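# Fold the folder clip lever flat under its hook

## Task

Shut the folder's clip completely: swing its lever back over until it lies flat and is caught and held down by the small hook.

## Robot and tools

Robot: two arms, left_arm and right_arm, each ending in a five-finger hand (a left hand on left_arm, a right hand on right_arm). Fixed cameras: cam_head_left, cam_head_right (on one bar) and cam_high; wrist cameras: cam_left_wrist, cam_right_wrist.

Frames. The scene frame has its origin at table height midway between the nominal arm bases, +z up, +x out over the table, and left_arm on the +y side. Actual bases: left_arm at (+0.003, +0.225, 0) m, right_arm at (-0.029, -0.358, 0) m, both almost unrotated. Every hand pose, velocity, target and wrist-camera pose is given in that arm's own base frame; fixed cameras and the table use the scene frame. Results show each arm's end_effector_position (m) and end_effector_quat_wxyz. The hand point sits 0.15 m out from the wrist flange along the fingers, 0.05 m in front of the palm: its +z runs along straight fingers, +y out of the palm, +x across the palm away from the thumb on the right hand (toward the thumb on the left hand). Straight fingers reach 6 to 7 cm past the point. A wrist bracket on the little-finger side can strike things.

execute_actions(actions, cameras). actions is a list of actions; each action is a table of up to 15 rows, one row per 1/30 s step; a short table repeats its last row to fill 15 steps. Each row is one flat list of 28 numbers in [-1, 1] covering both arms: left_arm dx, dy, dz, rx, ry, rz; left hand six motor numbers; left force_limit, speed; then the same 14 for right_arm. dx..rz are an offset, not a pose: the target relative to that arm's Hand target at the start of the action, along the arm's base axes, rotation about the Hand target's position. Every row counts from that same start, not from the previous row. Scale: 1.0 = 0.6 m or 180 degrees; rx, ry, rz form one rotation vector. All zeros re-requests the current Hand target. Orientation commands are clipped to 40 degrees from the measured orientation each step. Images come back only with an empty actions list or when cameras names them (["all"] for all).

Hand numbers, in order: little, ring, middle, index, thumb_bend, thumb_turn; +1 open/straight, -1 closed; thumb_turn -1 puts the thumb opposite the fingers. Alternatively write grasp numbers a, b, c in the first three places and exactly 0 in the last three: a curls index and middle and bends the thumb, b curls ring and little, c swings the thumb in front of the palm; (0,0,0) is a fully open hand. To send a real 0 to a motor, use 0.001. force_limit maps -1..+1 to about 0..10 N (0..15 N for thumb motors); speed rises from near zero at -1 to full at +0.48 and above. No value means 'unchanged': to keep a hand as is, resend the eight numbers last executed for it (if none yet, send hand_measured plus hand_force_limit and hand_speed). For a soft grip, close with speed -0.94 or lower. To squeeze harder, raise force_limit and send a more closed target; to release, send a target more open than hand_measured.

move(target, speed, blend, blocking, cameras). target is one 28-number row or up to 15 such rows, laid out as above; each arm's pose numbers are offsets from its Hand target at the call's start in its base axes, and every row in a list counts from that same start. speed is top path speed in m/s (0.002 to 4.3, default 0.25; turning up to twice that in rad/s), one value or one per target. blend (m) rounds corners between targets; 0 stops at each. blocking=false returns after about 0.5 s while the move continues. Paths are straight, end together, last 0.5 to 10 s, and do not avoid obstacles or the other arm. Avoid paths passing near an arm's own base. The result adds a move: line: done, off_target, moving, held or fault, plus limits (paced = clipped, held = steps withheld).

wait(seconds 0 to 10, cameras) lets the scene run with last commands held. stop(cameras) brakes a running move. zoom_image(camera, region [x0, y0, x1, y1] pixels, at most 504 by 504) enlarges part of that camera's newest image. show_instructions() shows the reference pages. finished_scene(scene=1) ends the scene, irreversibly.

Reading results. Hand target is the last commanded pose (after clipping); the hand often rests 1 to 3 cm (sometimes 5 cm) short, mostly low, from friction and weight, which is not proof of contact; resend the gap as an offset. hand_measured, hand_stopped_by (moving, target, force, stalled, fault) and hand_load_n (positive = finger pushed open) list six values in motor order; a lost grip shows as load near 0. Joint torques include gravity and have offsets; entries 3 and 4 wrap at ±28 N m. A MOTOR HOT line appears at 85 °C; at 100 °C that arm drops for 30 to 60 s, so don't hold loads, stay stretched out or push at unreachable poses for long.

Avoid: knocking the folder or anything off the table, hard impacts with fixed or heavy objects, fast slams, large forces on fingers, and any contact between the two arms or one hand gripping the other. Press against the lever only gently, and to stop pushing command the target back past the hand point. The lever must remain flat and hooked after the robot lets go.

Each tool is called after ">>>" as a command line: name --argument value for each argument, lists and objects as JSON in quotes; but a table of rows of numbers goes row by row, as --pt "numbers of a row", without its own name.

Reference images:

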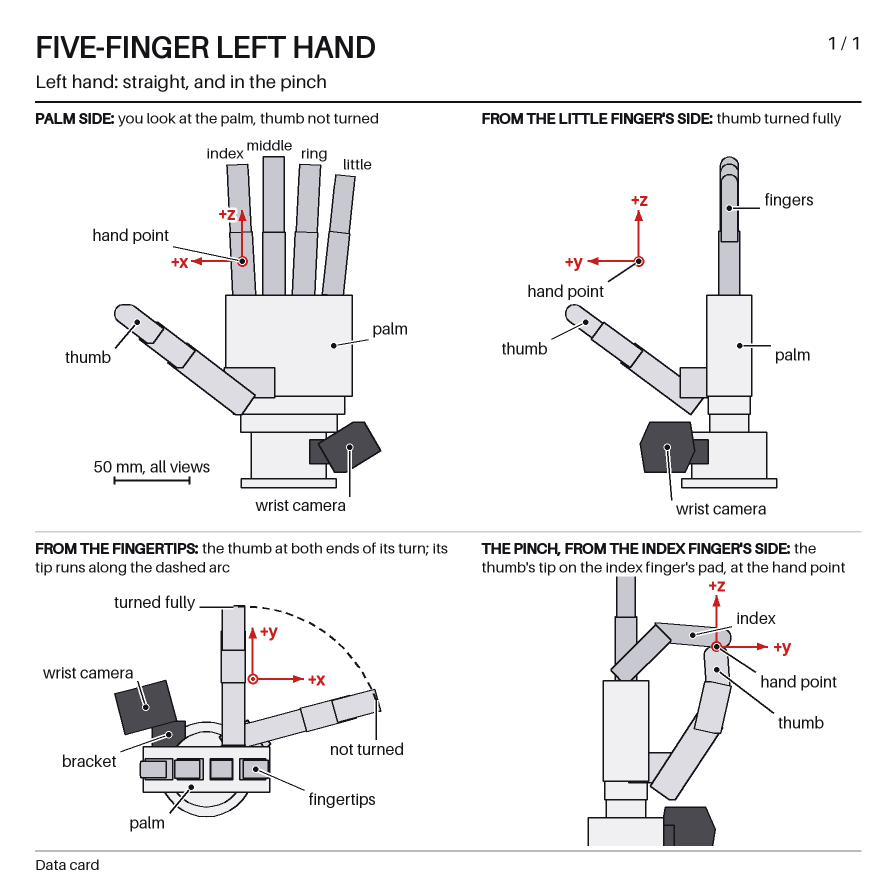

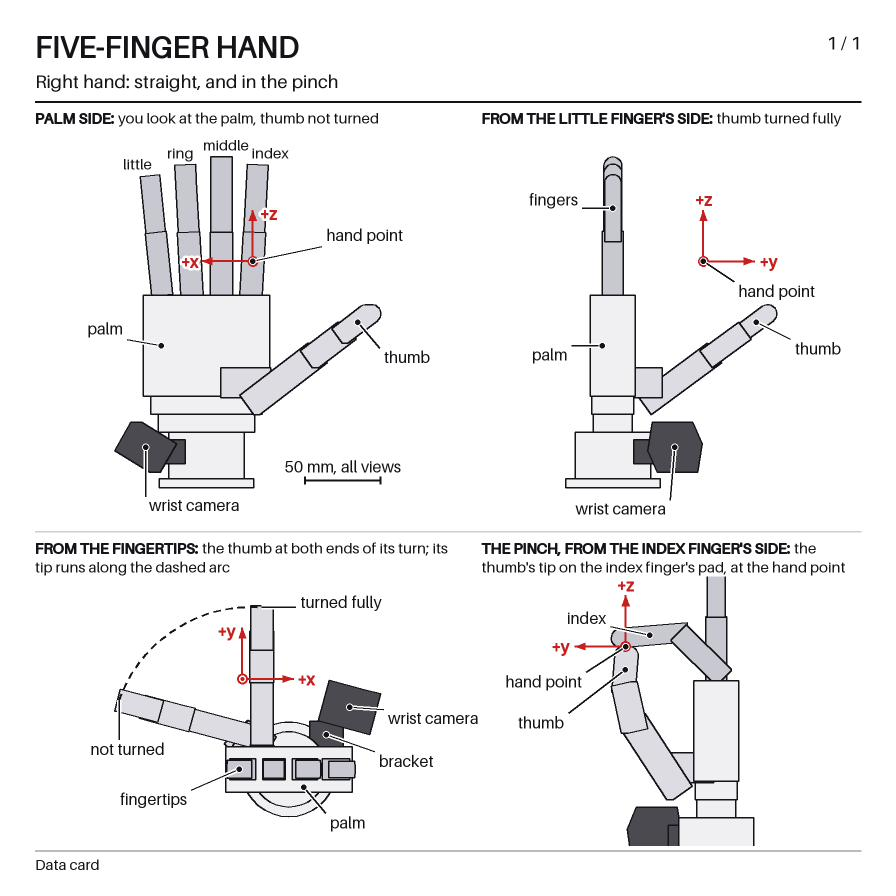

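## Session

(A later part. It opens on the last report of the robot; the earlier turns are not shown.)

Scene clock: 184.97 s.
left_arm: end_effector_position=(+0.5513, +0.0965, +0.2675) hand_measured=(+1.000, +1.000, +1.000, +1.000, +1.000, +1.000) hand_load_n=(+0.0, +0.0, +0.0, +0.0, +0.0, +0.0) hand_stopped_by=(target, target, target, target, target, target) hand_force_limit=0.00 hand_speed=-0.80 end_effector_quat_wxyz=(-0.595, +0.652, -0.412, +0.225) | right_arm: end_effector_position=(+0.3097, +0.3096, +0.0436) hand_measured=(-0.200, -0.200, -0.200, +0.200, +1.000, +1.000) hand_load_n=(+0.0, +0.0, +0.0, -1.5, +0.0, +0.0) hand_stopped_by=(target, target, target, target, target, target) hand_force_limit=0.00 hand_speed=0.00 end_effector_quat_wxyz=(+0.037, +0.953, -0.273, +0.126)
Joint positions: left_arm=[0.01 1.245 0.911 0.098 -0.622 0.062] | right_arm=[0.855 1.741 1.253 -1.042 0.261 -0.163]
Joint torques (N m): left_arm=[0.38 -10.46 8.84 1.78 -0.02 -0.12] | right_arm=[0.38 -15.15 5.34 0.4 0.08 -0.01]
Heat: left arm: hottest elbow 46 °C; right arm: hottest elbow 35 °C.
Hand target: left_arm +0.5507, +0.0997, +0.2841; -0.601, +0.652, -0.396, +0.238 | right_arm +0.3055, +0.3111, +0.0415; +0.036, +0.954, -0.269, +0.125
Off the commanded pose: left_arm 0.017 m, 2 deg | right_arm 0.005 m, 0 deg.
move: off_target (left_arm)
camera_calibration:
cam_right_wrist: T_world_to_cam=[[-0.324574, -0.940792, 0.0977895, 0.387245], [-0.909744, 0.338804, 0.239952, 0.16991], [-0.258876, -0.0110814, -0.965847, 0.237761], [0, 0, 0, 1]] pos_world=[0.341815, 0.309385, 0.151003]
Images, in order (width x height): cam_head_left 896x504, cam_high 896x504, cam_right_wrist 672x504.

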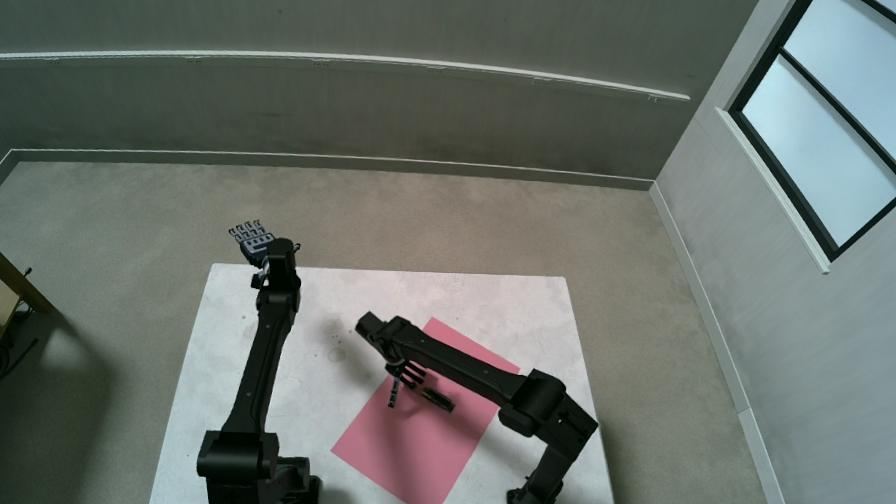

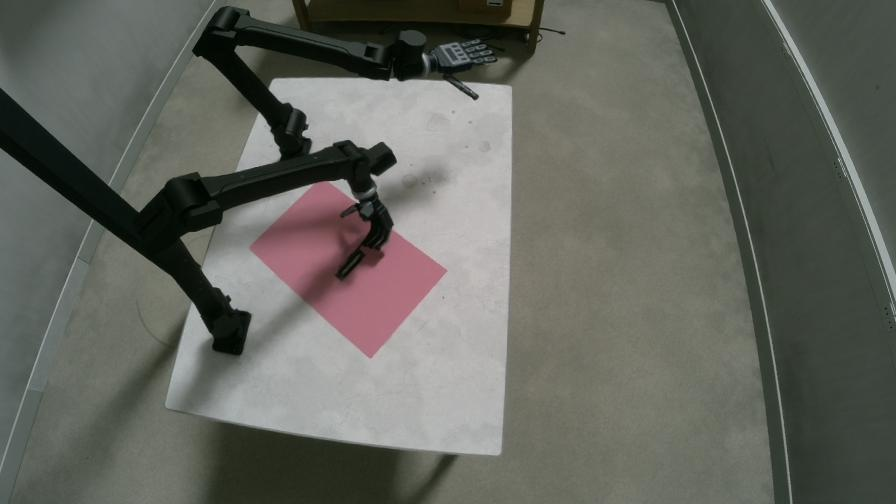

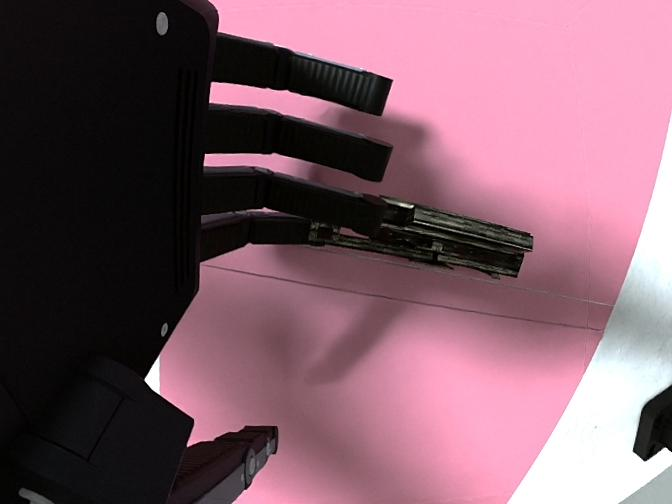

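>>> move --pt "0 0 0 0 0 0 1 1 1 1 1 1 0 -0.8 -0.0078 -0.0128 0.05 0 0 0 -0.2 -0.2 -0.2 0.2 1 1 0 0.0" --pt "0 0 0 0 0 0 1 1 1 1 1 1 0 -0.8 -0.0223 -0.0363 0.0783 0 0 0 -0.2 -0.2 -0.2 0.2 1 1 0 0.0" --speed 0.06 --blend '[0.01, 0]' --cameras '["cam_head_left", "cam_high", "cam_right_wrist"]'

>>> zoom_image --camera "cam_right_wrist" --region '[290, 190, 490, 300]'

>>> zoom_image --camera "cam_high" --region '[330, 210, 410, 290]'

>>> zoom_image --camera "cam_head_left" --region '[370, 350, 460, 420]'

Scene clock: 210.13 s.
left_arm: end_effector_position=(+0.5513, +0.0965, +0.2675) hand_measured=(+1.000, +1.000, +1.000, +1.000, +1.000, +1.000) hand_load_n=(+0.0, +0.0, +0.0, +0.0, +0.0, -0.5) hand_stopped_by=(target, target, target, target, target, target) hand_force_limit=0.00 hand_speed=-0.80 end_effector_quat_wxyz=(-0.595, +0.652, -0.412, +0.225) | right_arm: end_effector_position=(+0.2945, +0.2920, +0.0862) hand_measured=(-0.200, -0.200, -0.200, +0.200, +1.000, +1.000) hand_load_n=(+0.0, +0.0, +0.0, +0.0, +0.0, +0.0) hand_stopped_by=(target, target, target, target, target, target) hand_force_limit=0.00 hand_speed=0.00 end_effector_quat_wxyz=(+0.034, +0.953, -0.273, +0.128)
Joint positions: left_arm=[0.01 1.245 0.911 0.098 -0.622 0.062] | right_arm=[0.855 1.633 1.234 -1.124 0.261 -0.163]
Joint torques (N m): left_arm=[0.21 -10.87 9.01 1.94 -0.04 -0.12] | right_arm=[-0.26 -14.86 6.13 -0.01 0.08 -0.15]
Heat: left arm: hottest elbow 46 °C; right arm: hottest shoulder 33 °C.
Hand target: left_arm +0.5507, +0.0997, +0.2841; -0.601, +0.652, -0.396, +0.238 | right_arm +0.2921, +0.2893, +0.0885; +0.036, +0.954, -0.269, +0.125
Off the commanded pose: left_arm 0.017 m, 2 deg | right_arm 0.004 m, 1 deg.
move: off_target (left_arm)
camera_calibration:
cam_right_wrist: T_world_to_cam=[[-0.324953, -0.941336, 0.0910558, 0.36251], [-0.910908, 0.33742, 0.237473, 0.152668], [-0.254266, -0.00577581, -0.967117, 0.272011], [0, 0, 0, 1]] pos_world=[0.326029, 0.291301, 0.193803]
Images, in order (width x height): cam_head_left 896x504, cam_high 896x504, cam_right_wrist 672x504.

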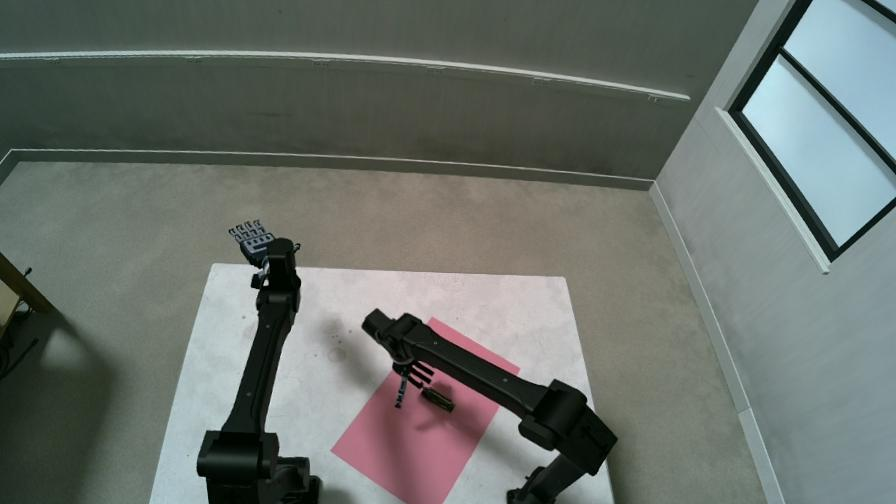

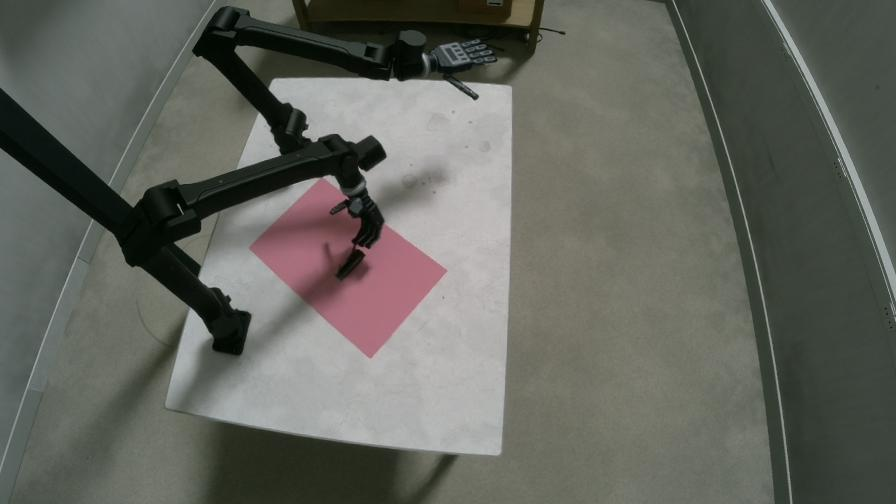

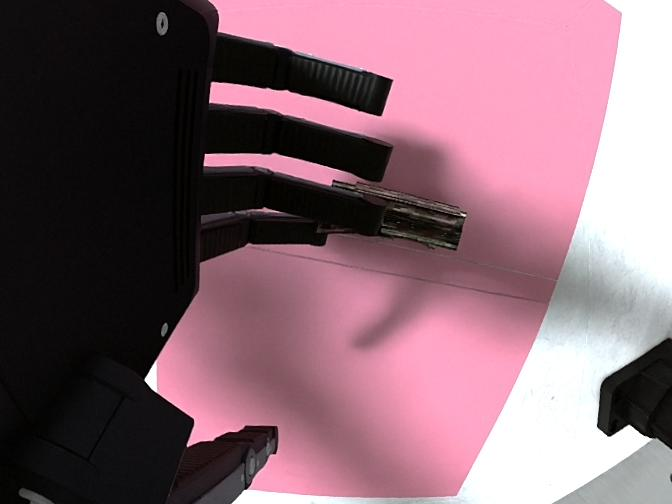

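Scaled by 2.520 from the camera's 672x504 image, which has a finer 960x720 frame.

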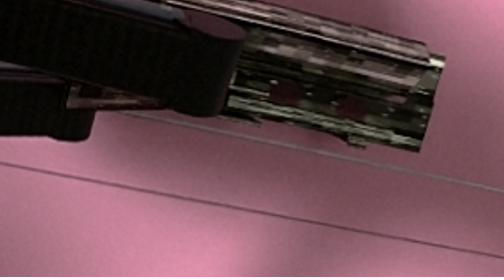

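Scaled by 6.300 from the camera's 896x504 image, which has a finer 1280x720 frame.

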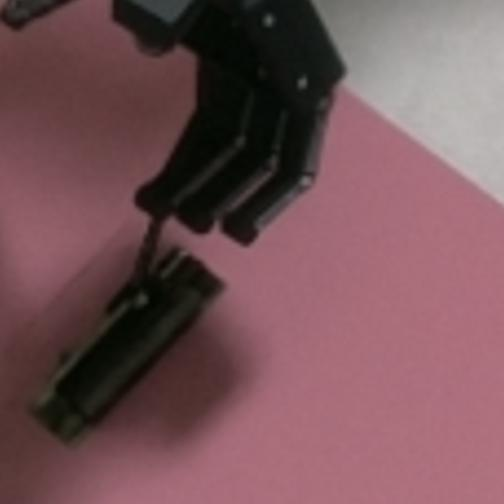

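Scaled by 5.600 from the camera's 896x504 image, which has a finer 1280x720 frame.

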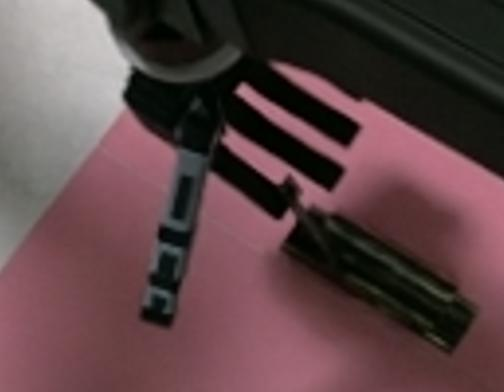

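>>> move --pt "0 0 0 0 0 0 1 1 1 1 1 1 0 -0.8 -0.0229 -0.0374 0.0143 0 0 0 -0.2 -0.2 -0.2 0.2 1 1 0 0.0" --pt "0 0 0 0 0 0 1 1 1 1 1 1 0 -0.8 -0.0458 -0.0747 0.0105 0 0 0 -0.2 -0.2 -0.2 0.2 1 1 0 0.0" --pt "0 0 0 0 0 0 1 1 1 1 1 1 0 -0.8 -0.0594 -0.0969 -0.0037 0 0 0 -0.2 -0.2 -0.2 0.2 1 1 0 0.0" --speed 0.07 --blend '[0.01, 0.01, 0]' --cameras '["cam_head_left", "cam_high", "cam_right_wrist"]'

>>> zoom_image --camera "cam_right_wrist" --region '[290, 170, 490, 280]'

>>> zoom_image --camera "cam_high" --region '[330, 210, 410, 290]'

>>> zoom_image --camera "cam_head_left" --region '[370, 350, 460, 420]'

Scene clock: 220.50 s.
left_arm: end_effector_position=(+0.5513, +0.0965, +0.2675) hand_measured=(+1.000, +1.000, +1.000, +1.000, +1.000, +1.000) hand_load_n=(+0.0, +0.0, +0.0, -0.5, +0.0, +0.0) hand_stopped_by=(target, target, target, target, target, target) hand_force_limit=0.00 hand_speed=-0.80 end_effector_quat_wxyz=(-0.595, +0.652, -0.412, +0.225) | right_arm: end_effector_position=(+0.2539, +0.2343, +0.0859) hand_measured=(-0.200, -0.200, -0.200, +0.200, +1.000, +1.000) hand_load_n=(+0.0, +0.0, +0.0, -0.5, +0.0, +0.0) hand_stopped_by=(target, target, target, target, target, target) hand_force_limit=0.00 hand_speed=0.00 end_effector_quat_wxyz=(+0.039, +0.954, -0.268, +0.125)
Joint positions: left_arm=[0.01 1.245 0.911 0.098 -0.622 0.062] | right_arm=[0.838 1.468 1.038 -1.099 0.259 -0.19]
Joint torques (N m): left_arm=[-0.38 -11.05 8.81 1.73 -0.09 -0.14] | right_arm=[-0.38 -11.63 5.53 0.7 0.08 -0.11]
Heat: left arm: hottest elbow 46 °C; right arm: hottest shoulder 33 °C.
Hand target: left_arm +0.5507, +0.0997, +0.2841; -0.601, +0.652, -0.396, +0.238 | right_arm +0.2566, +0.2311, +0.0863; +0.036, +0.954, -0.270, +0.125
Off the commanded pose: left_arm 0.017 m, 2 deg | right_arm 0.004 m, 0 deg.
move: off_target (left_arm); blend cut to 0.0089 m at target 2
camera_calibration:
cam_right_wrist: T_world_to_cam=[[-0.315953, -0.94319, 0.102795, 0.292182], [-0.911691, 0.331812, 0.242322, 0.136447], [-0.262665, -0.0171549, -0.964735, 0.265671], [0, 0, 0, 1]] pos_world=[0.286495, 0.234866, 0.193203]
Images, in order (width x height): cam_head_left 896x504, cam_high 896x504, cam_right_wrist 672x504.

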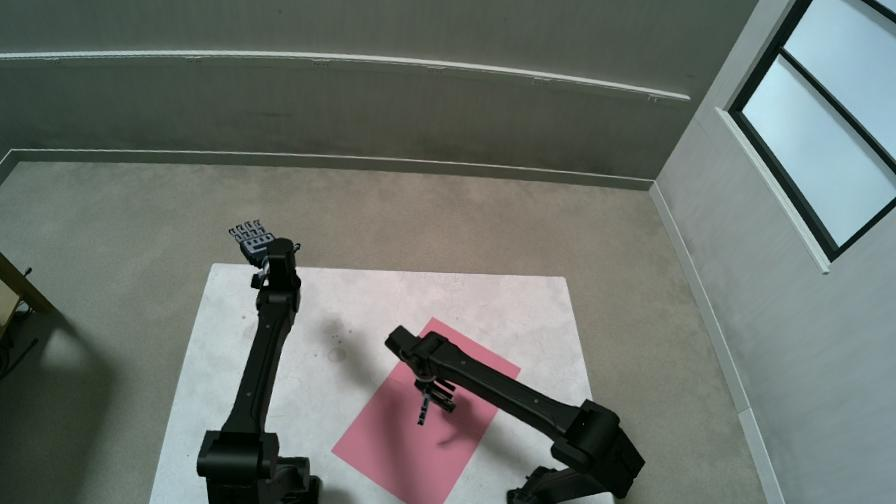

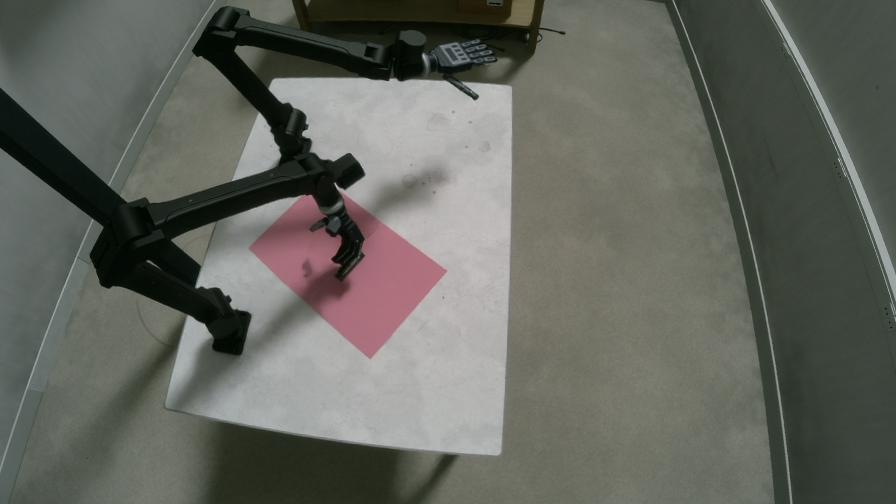

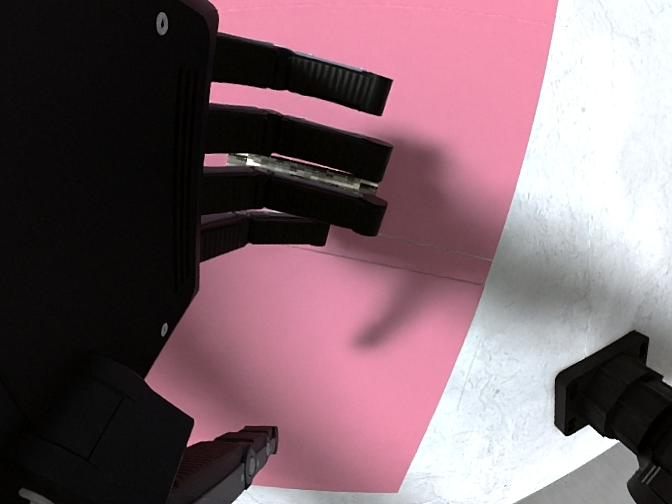

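Scaled by 2.520 from the camera's 672x504 image, which has a finer 960x720 frame.

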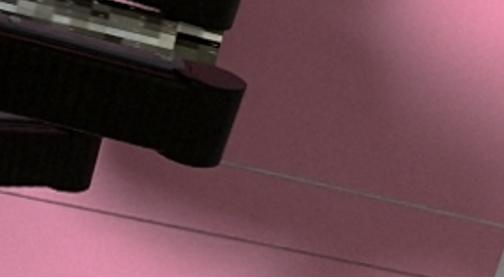

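Scaled by 6.300 from the camera's 896x504 image, which has a finer 1280x720 frame.

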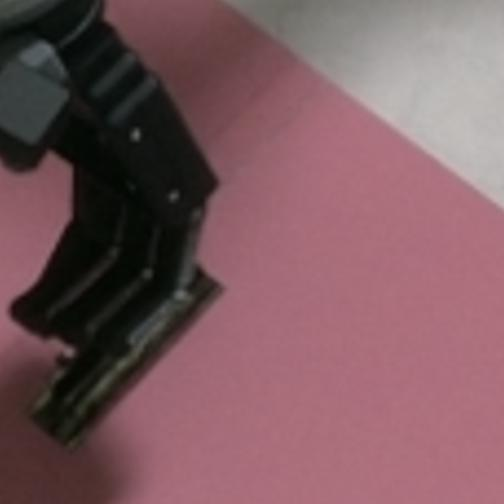

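Scaled by 5.600 from the camera's 896x504 image, which has a finer 1280x720 frame.

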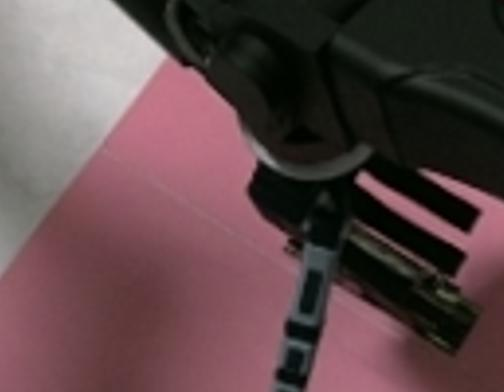

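>>> move --pt "0 0 0 0 0 0 1 1 1 1 1 1 0 -0.8 0.0783 0.015 0.09 0 0 0 -0.2 -0.2 -0.2 0.2 1 1 0 0.0" --pt "0 0 0 0 0 0 1 1 1 1 1 1 0 -0.8 0.0783 0.015 0.09 0 0 0 1 1 1 1 1 1 0 0.4" --speed 0.2 --cameras '["all"]'

>>> zoom_image --camera "cam_right_wrist" --region '[240, 190, 420, 300]'

>>> zoom_image --camera "cam_high" --region '[330, 210, 410, 290]'

Scene clock: 238.13 s.
left_arm: end_effector_position=(+0.5513, +0.0965, +0.2675) hand_measured=(+1.000, +1.000, +1.000, +1.000, +1.000, +1.000) hand_load_n=(+0.0, +0.0, +0.0, +0.0, +0.0, +0.0) hand_stopped_by=(target, target, target, target, target, target) hand_force_limit=0.00 hand_speed=-0.80 end_effector_quat_wxyz=(-0.595, +0.652, -0.412, +0.225) | right_arm: end_effector_position=(+0.2919, +0.2328, +0.1308) hand_measured=(+1.000, +1.000, +1.000, +1.000, +1.000, +1.000) hand_load_n=(-0.5, +0.0, +0.0, +0.0, +0.0, +0.0) hand_stopped_by=(target, target, target, target, target, target) hand_force_limit=0.00 hand_speed=0.40 end_effector_quat_wxyz=(+0.045, +0.955, -0.268, +0.121)
Joint positions: left_arm=[0.01 1.245 0.911 0.098 -0.622 0.062] | right_arm=[0.769 1.496 1.193 -1.222 0.256 -0.259]
Joint torques (N m): left_arm=[-0.67 -10.58 8.73 2 0.01 -0.11] | right_arm=[-0.5 -11.99 9.21 0.32 0.09 -0.13]
Heat: left arm: hottest elbow 47 °C; right arm: hottest shoulder 33 °C.
Hand target: left_arm +0.5507, +0.0997, +0.2841; -0.601, +0.652, -0.396, +0.238 | right_arm +0.3035, +0.2400, +0.1402; +0.036, +0.954, -0.269, +0.125
Off the commanded pose: left_arm 0.017 m, 2 deg | right_arm 0.017 m, 1 deg.
move: off_target (left_arm, right_arm); target 2's new numbers were sent with right_arm's hand 0.017 m and 1 deg from that target
camera_calibration:
cam_left_wrist: T_world_to_cam=[[0.417317, -0.269801, 0.867787, -0.434045], [-0.0158366, -0.956926, -0.289899, 0.177147], [0.908623, 0.107237, -0.403614, -0.289085], [0, 0, 0, 1]] pos_world=[0.446609, 0.0834111, 0.311335]
cam_right_wrist: T_world_to_cam=[[-0.316433, -0.94151, 0.115882, 0.296231], [-0.908371, 0.335943, 0.249006, 0.157877], [-0.273372, -0.0264702, -0.961544, 0.323796], [0, 0, 0, 1]] pos_world=[0.325665, 0.234438, 0.237704]

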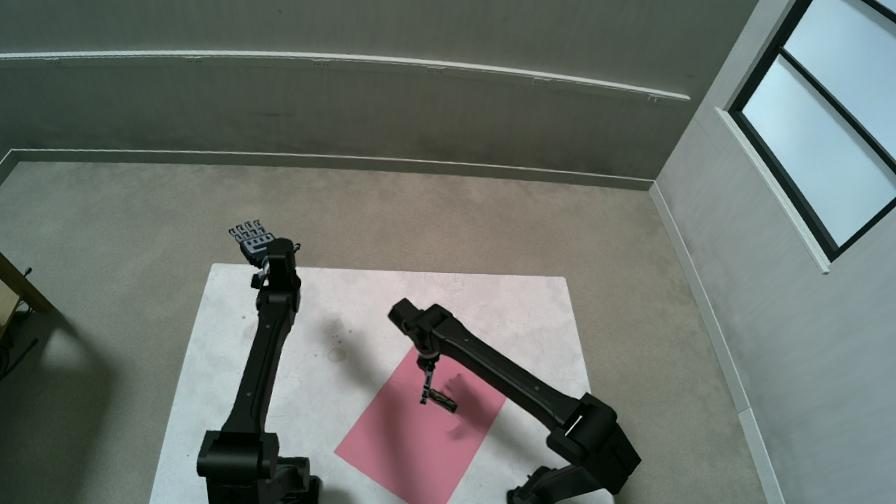

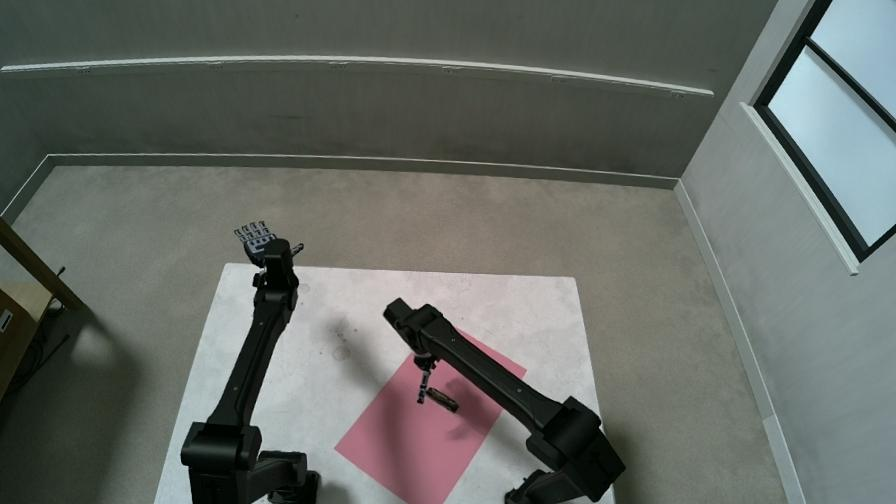

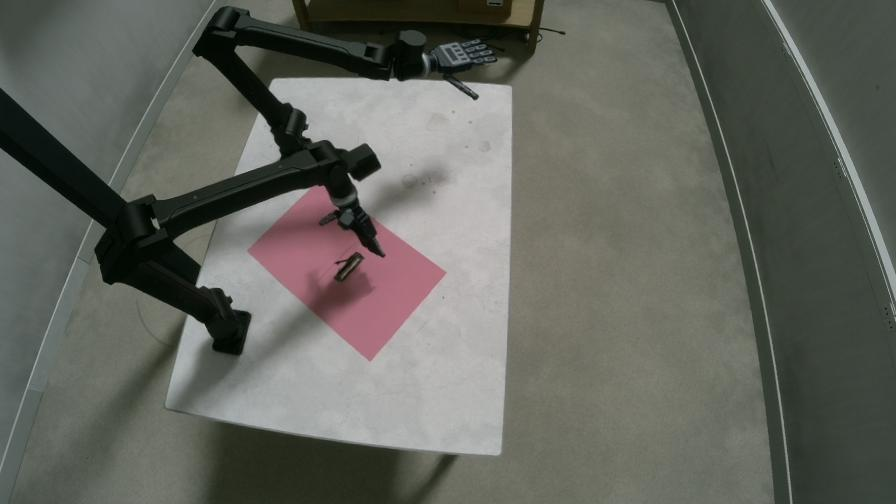

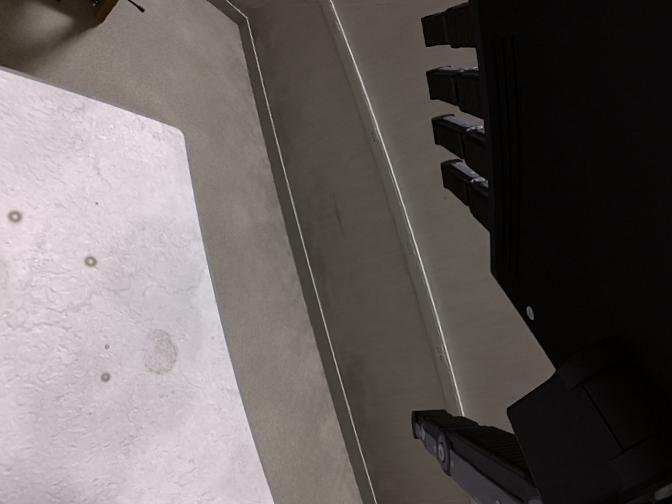

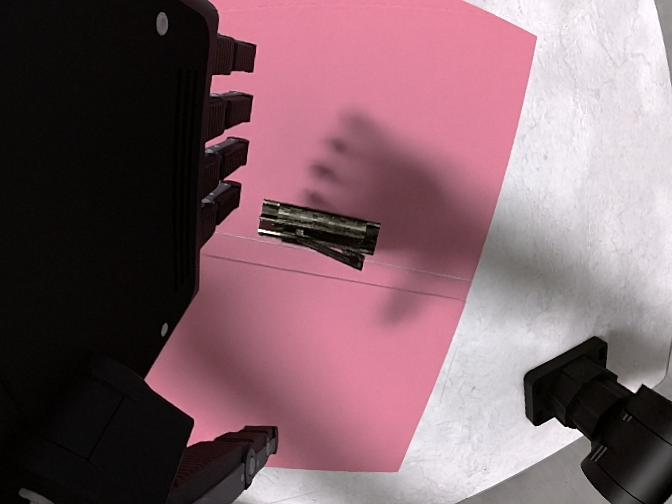

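Scaled by 2.800 from the camera's 672x504 image, which has a finer 960x720 frame.

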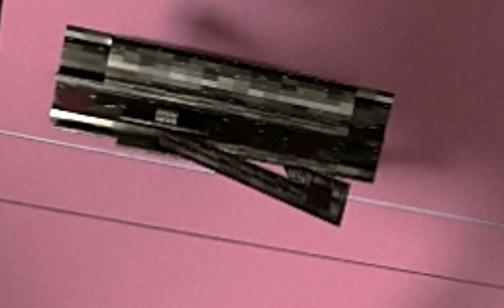

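Scaled by 6.300 from the camera's 896x504 image, which has a finer 1280x720 frame.

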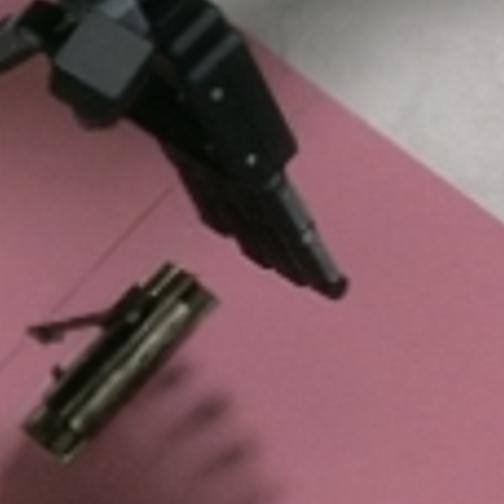

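>>> move --target '[0, 0, 0, 0, 0, 0, 1, 1, 1, 1, 1, 1, 0, -0.8, -0.1508, -0.0988, 0.008, -0.029, -0.0474, 0, -0.3, -0.3, -0.3, 1, 1, 1, 0, 0.4]' --speed 0.15 --cameras '["all"]'

>>> zoom_image --camera "cam_right_wrist" --region '[190, 150, 390, 270]'

>>> zoom_image --camera "cam_high" --region '[320, 210, 400, 290]'

>>> zoom_image --camera "cam_head_right" --region '[390, 350, 480, 430]'

Scene clock: 289.67 s.
left_arm: end_effector_position=(+0.5513, +0.0965, +0.2675) hand_measured=(+1.000, +1.000, +1.000, +1.000, +1.000, +1.000) hand_load_n=(+0.0, +0.0, +0.0, +0.0, -0.5, +0.0) hand_stopped_by=(target, target, target, target, target, target) hand_force_limit=0.00 hand_speed=-0.80 end_effector_quat_wxyz=(-0.595, +0.652, -0.412, +0.225) | right_arm: end_effector_position=(+0.2168, +0.1810, +0.1447) hand_measured=(-0.300, -0.300, -0.300, +1.000, +1.000, +1.000) hand_load_n=(+0.0, +0.0, +0.0, +0.0, +0.0, +0.0) hand_stopped_by=(target, target, target, target, target, target) hand_force_limit=0.00 hand_speed=0.40 end_effector_quat_wxyz=(+0.057, +0.940, -0.267, +0.207)
Joint positions: left_arm=[0.01 1.245 0.911 0.098 -0.622 0.062] | right_arm=[0.911 1.226 0.955 -1.248 0.431 -0.119]
Joint torques (N m): left_arm=[-0.21 -10.87 8.85 1.96 -0.02 -0.14] | right_arm=[0.56 -7.59 6.15 -0.03 0.42 0]
Heat: left arm: hottest elbow 47 °C; right arm: hottest elbow 39 °C.
Hand target: left_arm +0.5507, +0.0997, +0.2841; -0.601, +0.652, -0.396, +0.238 | right_arm +0.2130, +0.1808, +0.1450; +0.059, +0.940, -0.265, +0.208
Off the commanded pose: left_arm 0.017 m, 2 deg | right_arm 0.004 m, 0 deg.
move: off_target (left_arm)
camera_calibration:
cam_left_wrist: T_world_to_cam=[[0.417317, -0.269801, 0.867787, -0.434045], [-0.0158366, -0.956926, -0.289899, 0.177147], [0.908623, 0.107237, -0.403614, -0.289085], [0, 0, 0, 1]] pos_world=[0.446609, 0.0834111, 0.311335]
cam_right_wrist: T_world_to_cam=[[-0.335957, -0.93291, 0.129661, 0.222723], [-0.934834, 0.347074, 0.0750019, 0.132567], [-0.114972, -0.0960146, -0.988718, 0.297416], [0, 0, 0, 1]] pos_world=[0.232948, 0.190326, 0.255239]

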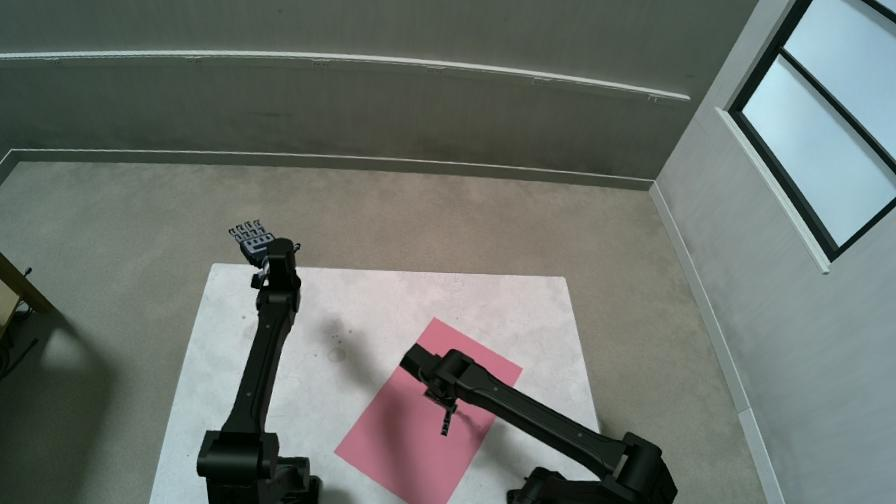

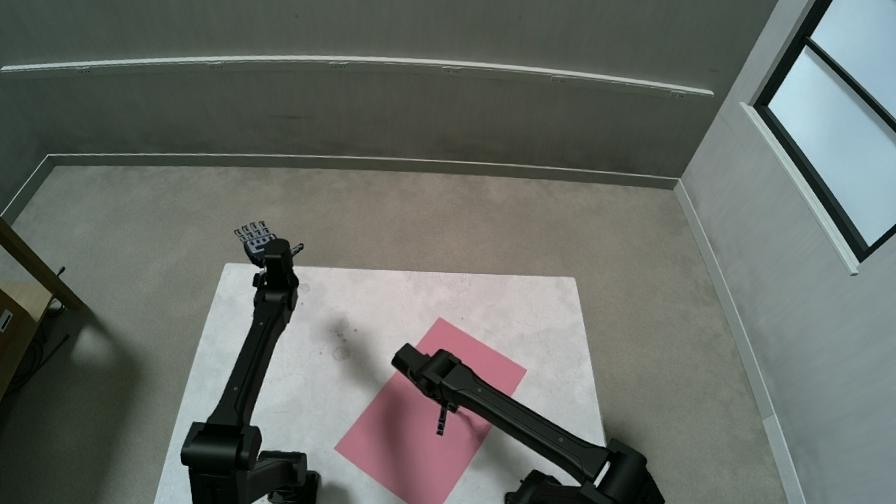

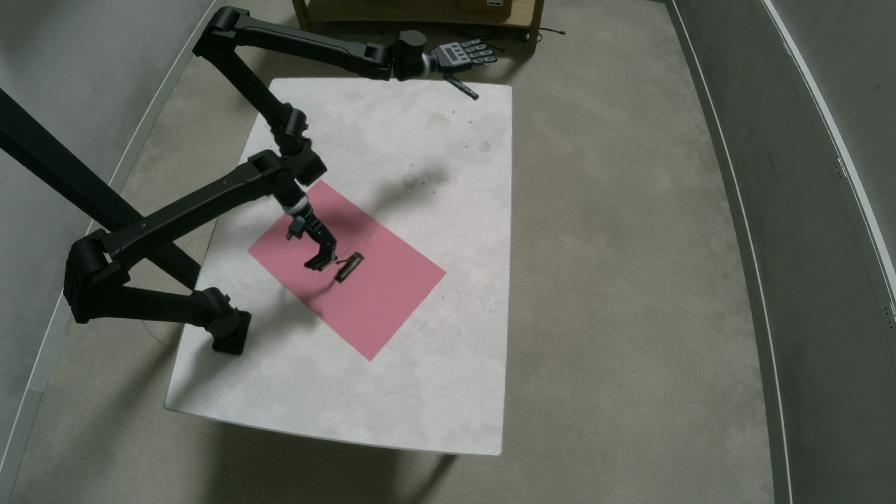

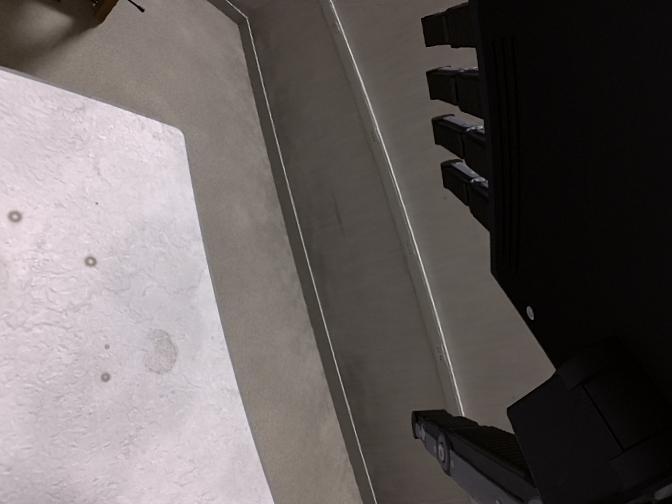

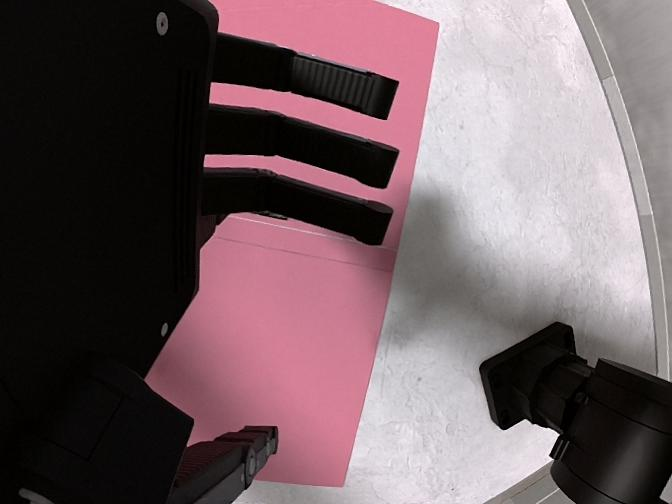

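Scaled by 2.520 from the camera's 672x504 image, which has a finer 960x720 frame.

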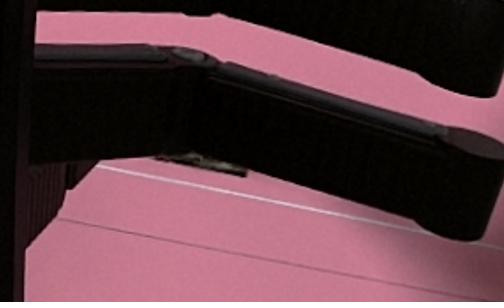

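Scaled by 6.300 from the camera's 896x504 image, which has a finer 1280x720 frame.

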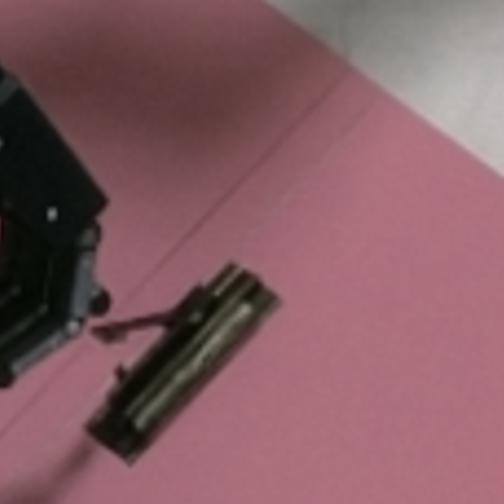

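Scaled by 5.600 from the camera's 896x504 image, which has a finer 1280x720 frame.

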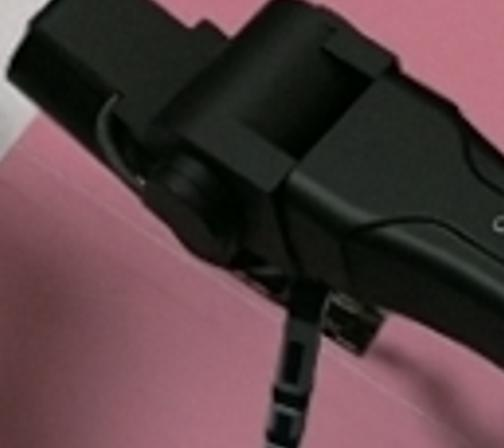

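>>> move --pt "0 0 0 0 0 0 1 1 1 1 1 1 0 -0.8 0.0058 0.0193 -0.0317 0 0 0 -0.3 -0.3 -0.3 1 1 1 0 0.4" --pt "0 0 0 0 0 0 1 1 1 1 1 1 0 -0.8 0.0042 0.0165 -0.05 0 0 0 -0.3 -0.3 -0.3 1 1 1 0 0.4" --pt "0 0 0 0 0 0 1 1 1 1 1 1 0 -0.8 -0.0043 0.0027 -0.0615 0 0 0 -0.3 -0.3 -0.3 1 1 1 0 0.4" --pt "0 0 0 0 0 0 1 1 1 1 1 1 0 -0.8 -0.0128 -0.0112 -0.0802 0 0 0 -0.3 -0.3 -0.3 1 1 1 0 0.4" --pt "0 0 0 0 0 0 1 1 1 1 1 1 0 -0.8 -0.0183 -0.02 -0.1023 0 0 0 -0.3 -0.3 -0.3 1 1 1 0 0.4" --speed 0.07 --blend '[0.006, 0.006, 0.006, 0.006, 0]' --cameras '["cam_high", "cam_right_wrist"]'

>>> zoom_image --camera "cam_high" --region '[320, 210, 400, 290]'

>>> zoom_image --camera "cam_right_wrist" --region '[190, 150, 390, 270]'

Scene clock: 321.20 s.
left_arm: end_effector_position=(+0.5513, +0.0965, +0.2675) hand_measured=(+1.000, +1.000, +1.000, +1.000, +1.000, +1.000) hand_load_n=(+0.0, +0.0, +0.0, +0.0, +0.0, -0.5) hand_stopped_by=(target, target, target, target, target, target) hand_force_limit=0.00 hand_speed=-0.80 end_effector_quat_wxyz=(-0.595, +0.652, -0.412, +0.225) | right_arm: end_effector_position=(+0.2054, +0.1714, +0.0895) hand_measured=(-0.300, -0.300, -0.300, +1.000, +1.000, +1.000) hand_load_n=(+0.0, +0.5, +0.0, +0.0, +0.0, +0.0) hand_stopped_by=(target, target, target, target, target, target) hand_force_limit=0.00 hand_speed=0.40 end_effector_quat_wxyz=(+0.054, +0.939, -0.267, +0.210)
Joint positions: left_arm=[0.01 1.245 0.911 0.098 -0.622 0.062] | right_arm=[0.923 1.235 0.81 -1.09 0.435 -0.107]
Joint torques (N m): left_arm=[-0.21 -11.34 8.95 1.77 0.01 -0.12] | right_arm=[-0.5 -7.06 5.08 0.83 0.27 -0.03]
Heat: left arm: hottest elbow 47 °C; right arm: hottest elbow 35 °C.
Hand target: left_arm +0.5507, +0.0997, +0.2841; -0.601, +0.652, -0.396, +0.238 | right_arm +0.2020, +0.1688, +0.0837; +0.059, +0.940, -0.265, +0.208
Off the commanded pose: left_arm 0.017 m, 2 deg | right_arm 0.007 m, 1 deg.
move: off_target (left_arm); blend cut to 0.0056 m at target 1, 0.0056 m at target 2
camera_calibration:
cam_right_wrist: T_world_to_cam=[[-0.33603, -0.933729, 0.123425, 0.21773], [-0.935711, 0.3459, 0.0692708, 0.130269], [-0.107373, -0.0922135, -0.989933, 0.238537], [0, 0, 0, 1]] pos_world=[0.220671, 0.180237, 0.200239]
Images, in order (width x height): cam_high 896x504, cam_right_wrist 672x504.

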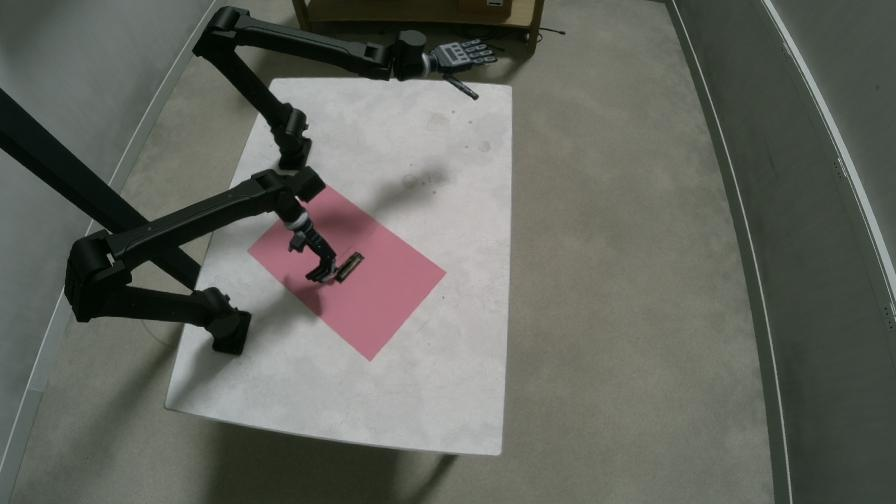

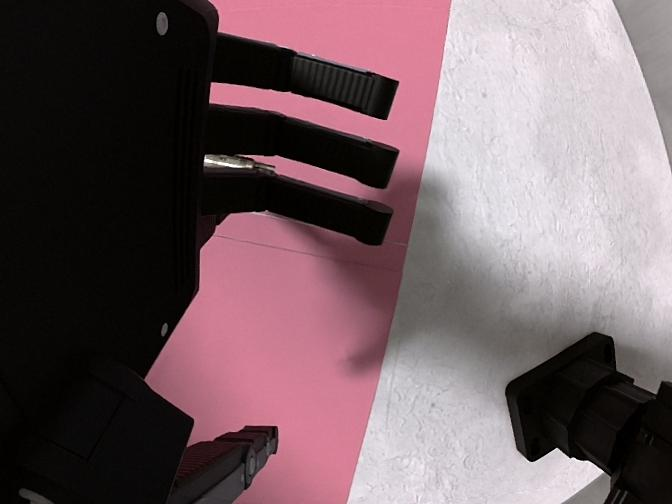

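Scaled by 6.300 from the camera's 896x504 image, which has a finer 1280x720 frame.

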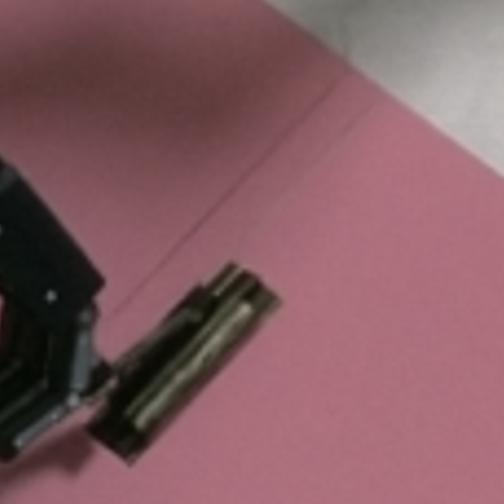

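Scaled by 2.520 from the camera's 672x504 image, which has a finer 960x720 frame.

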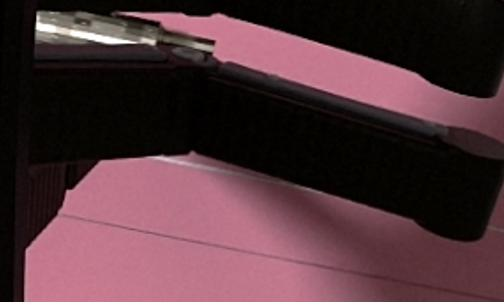

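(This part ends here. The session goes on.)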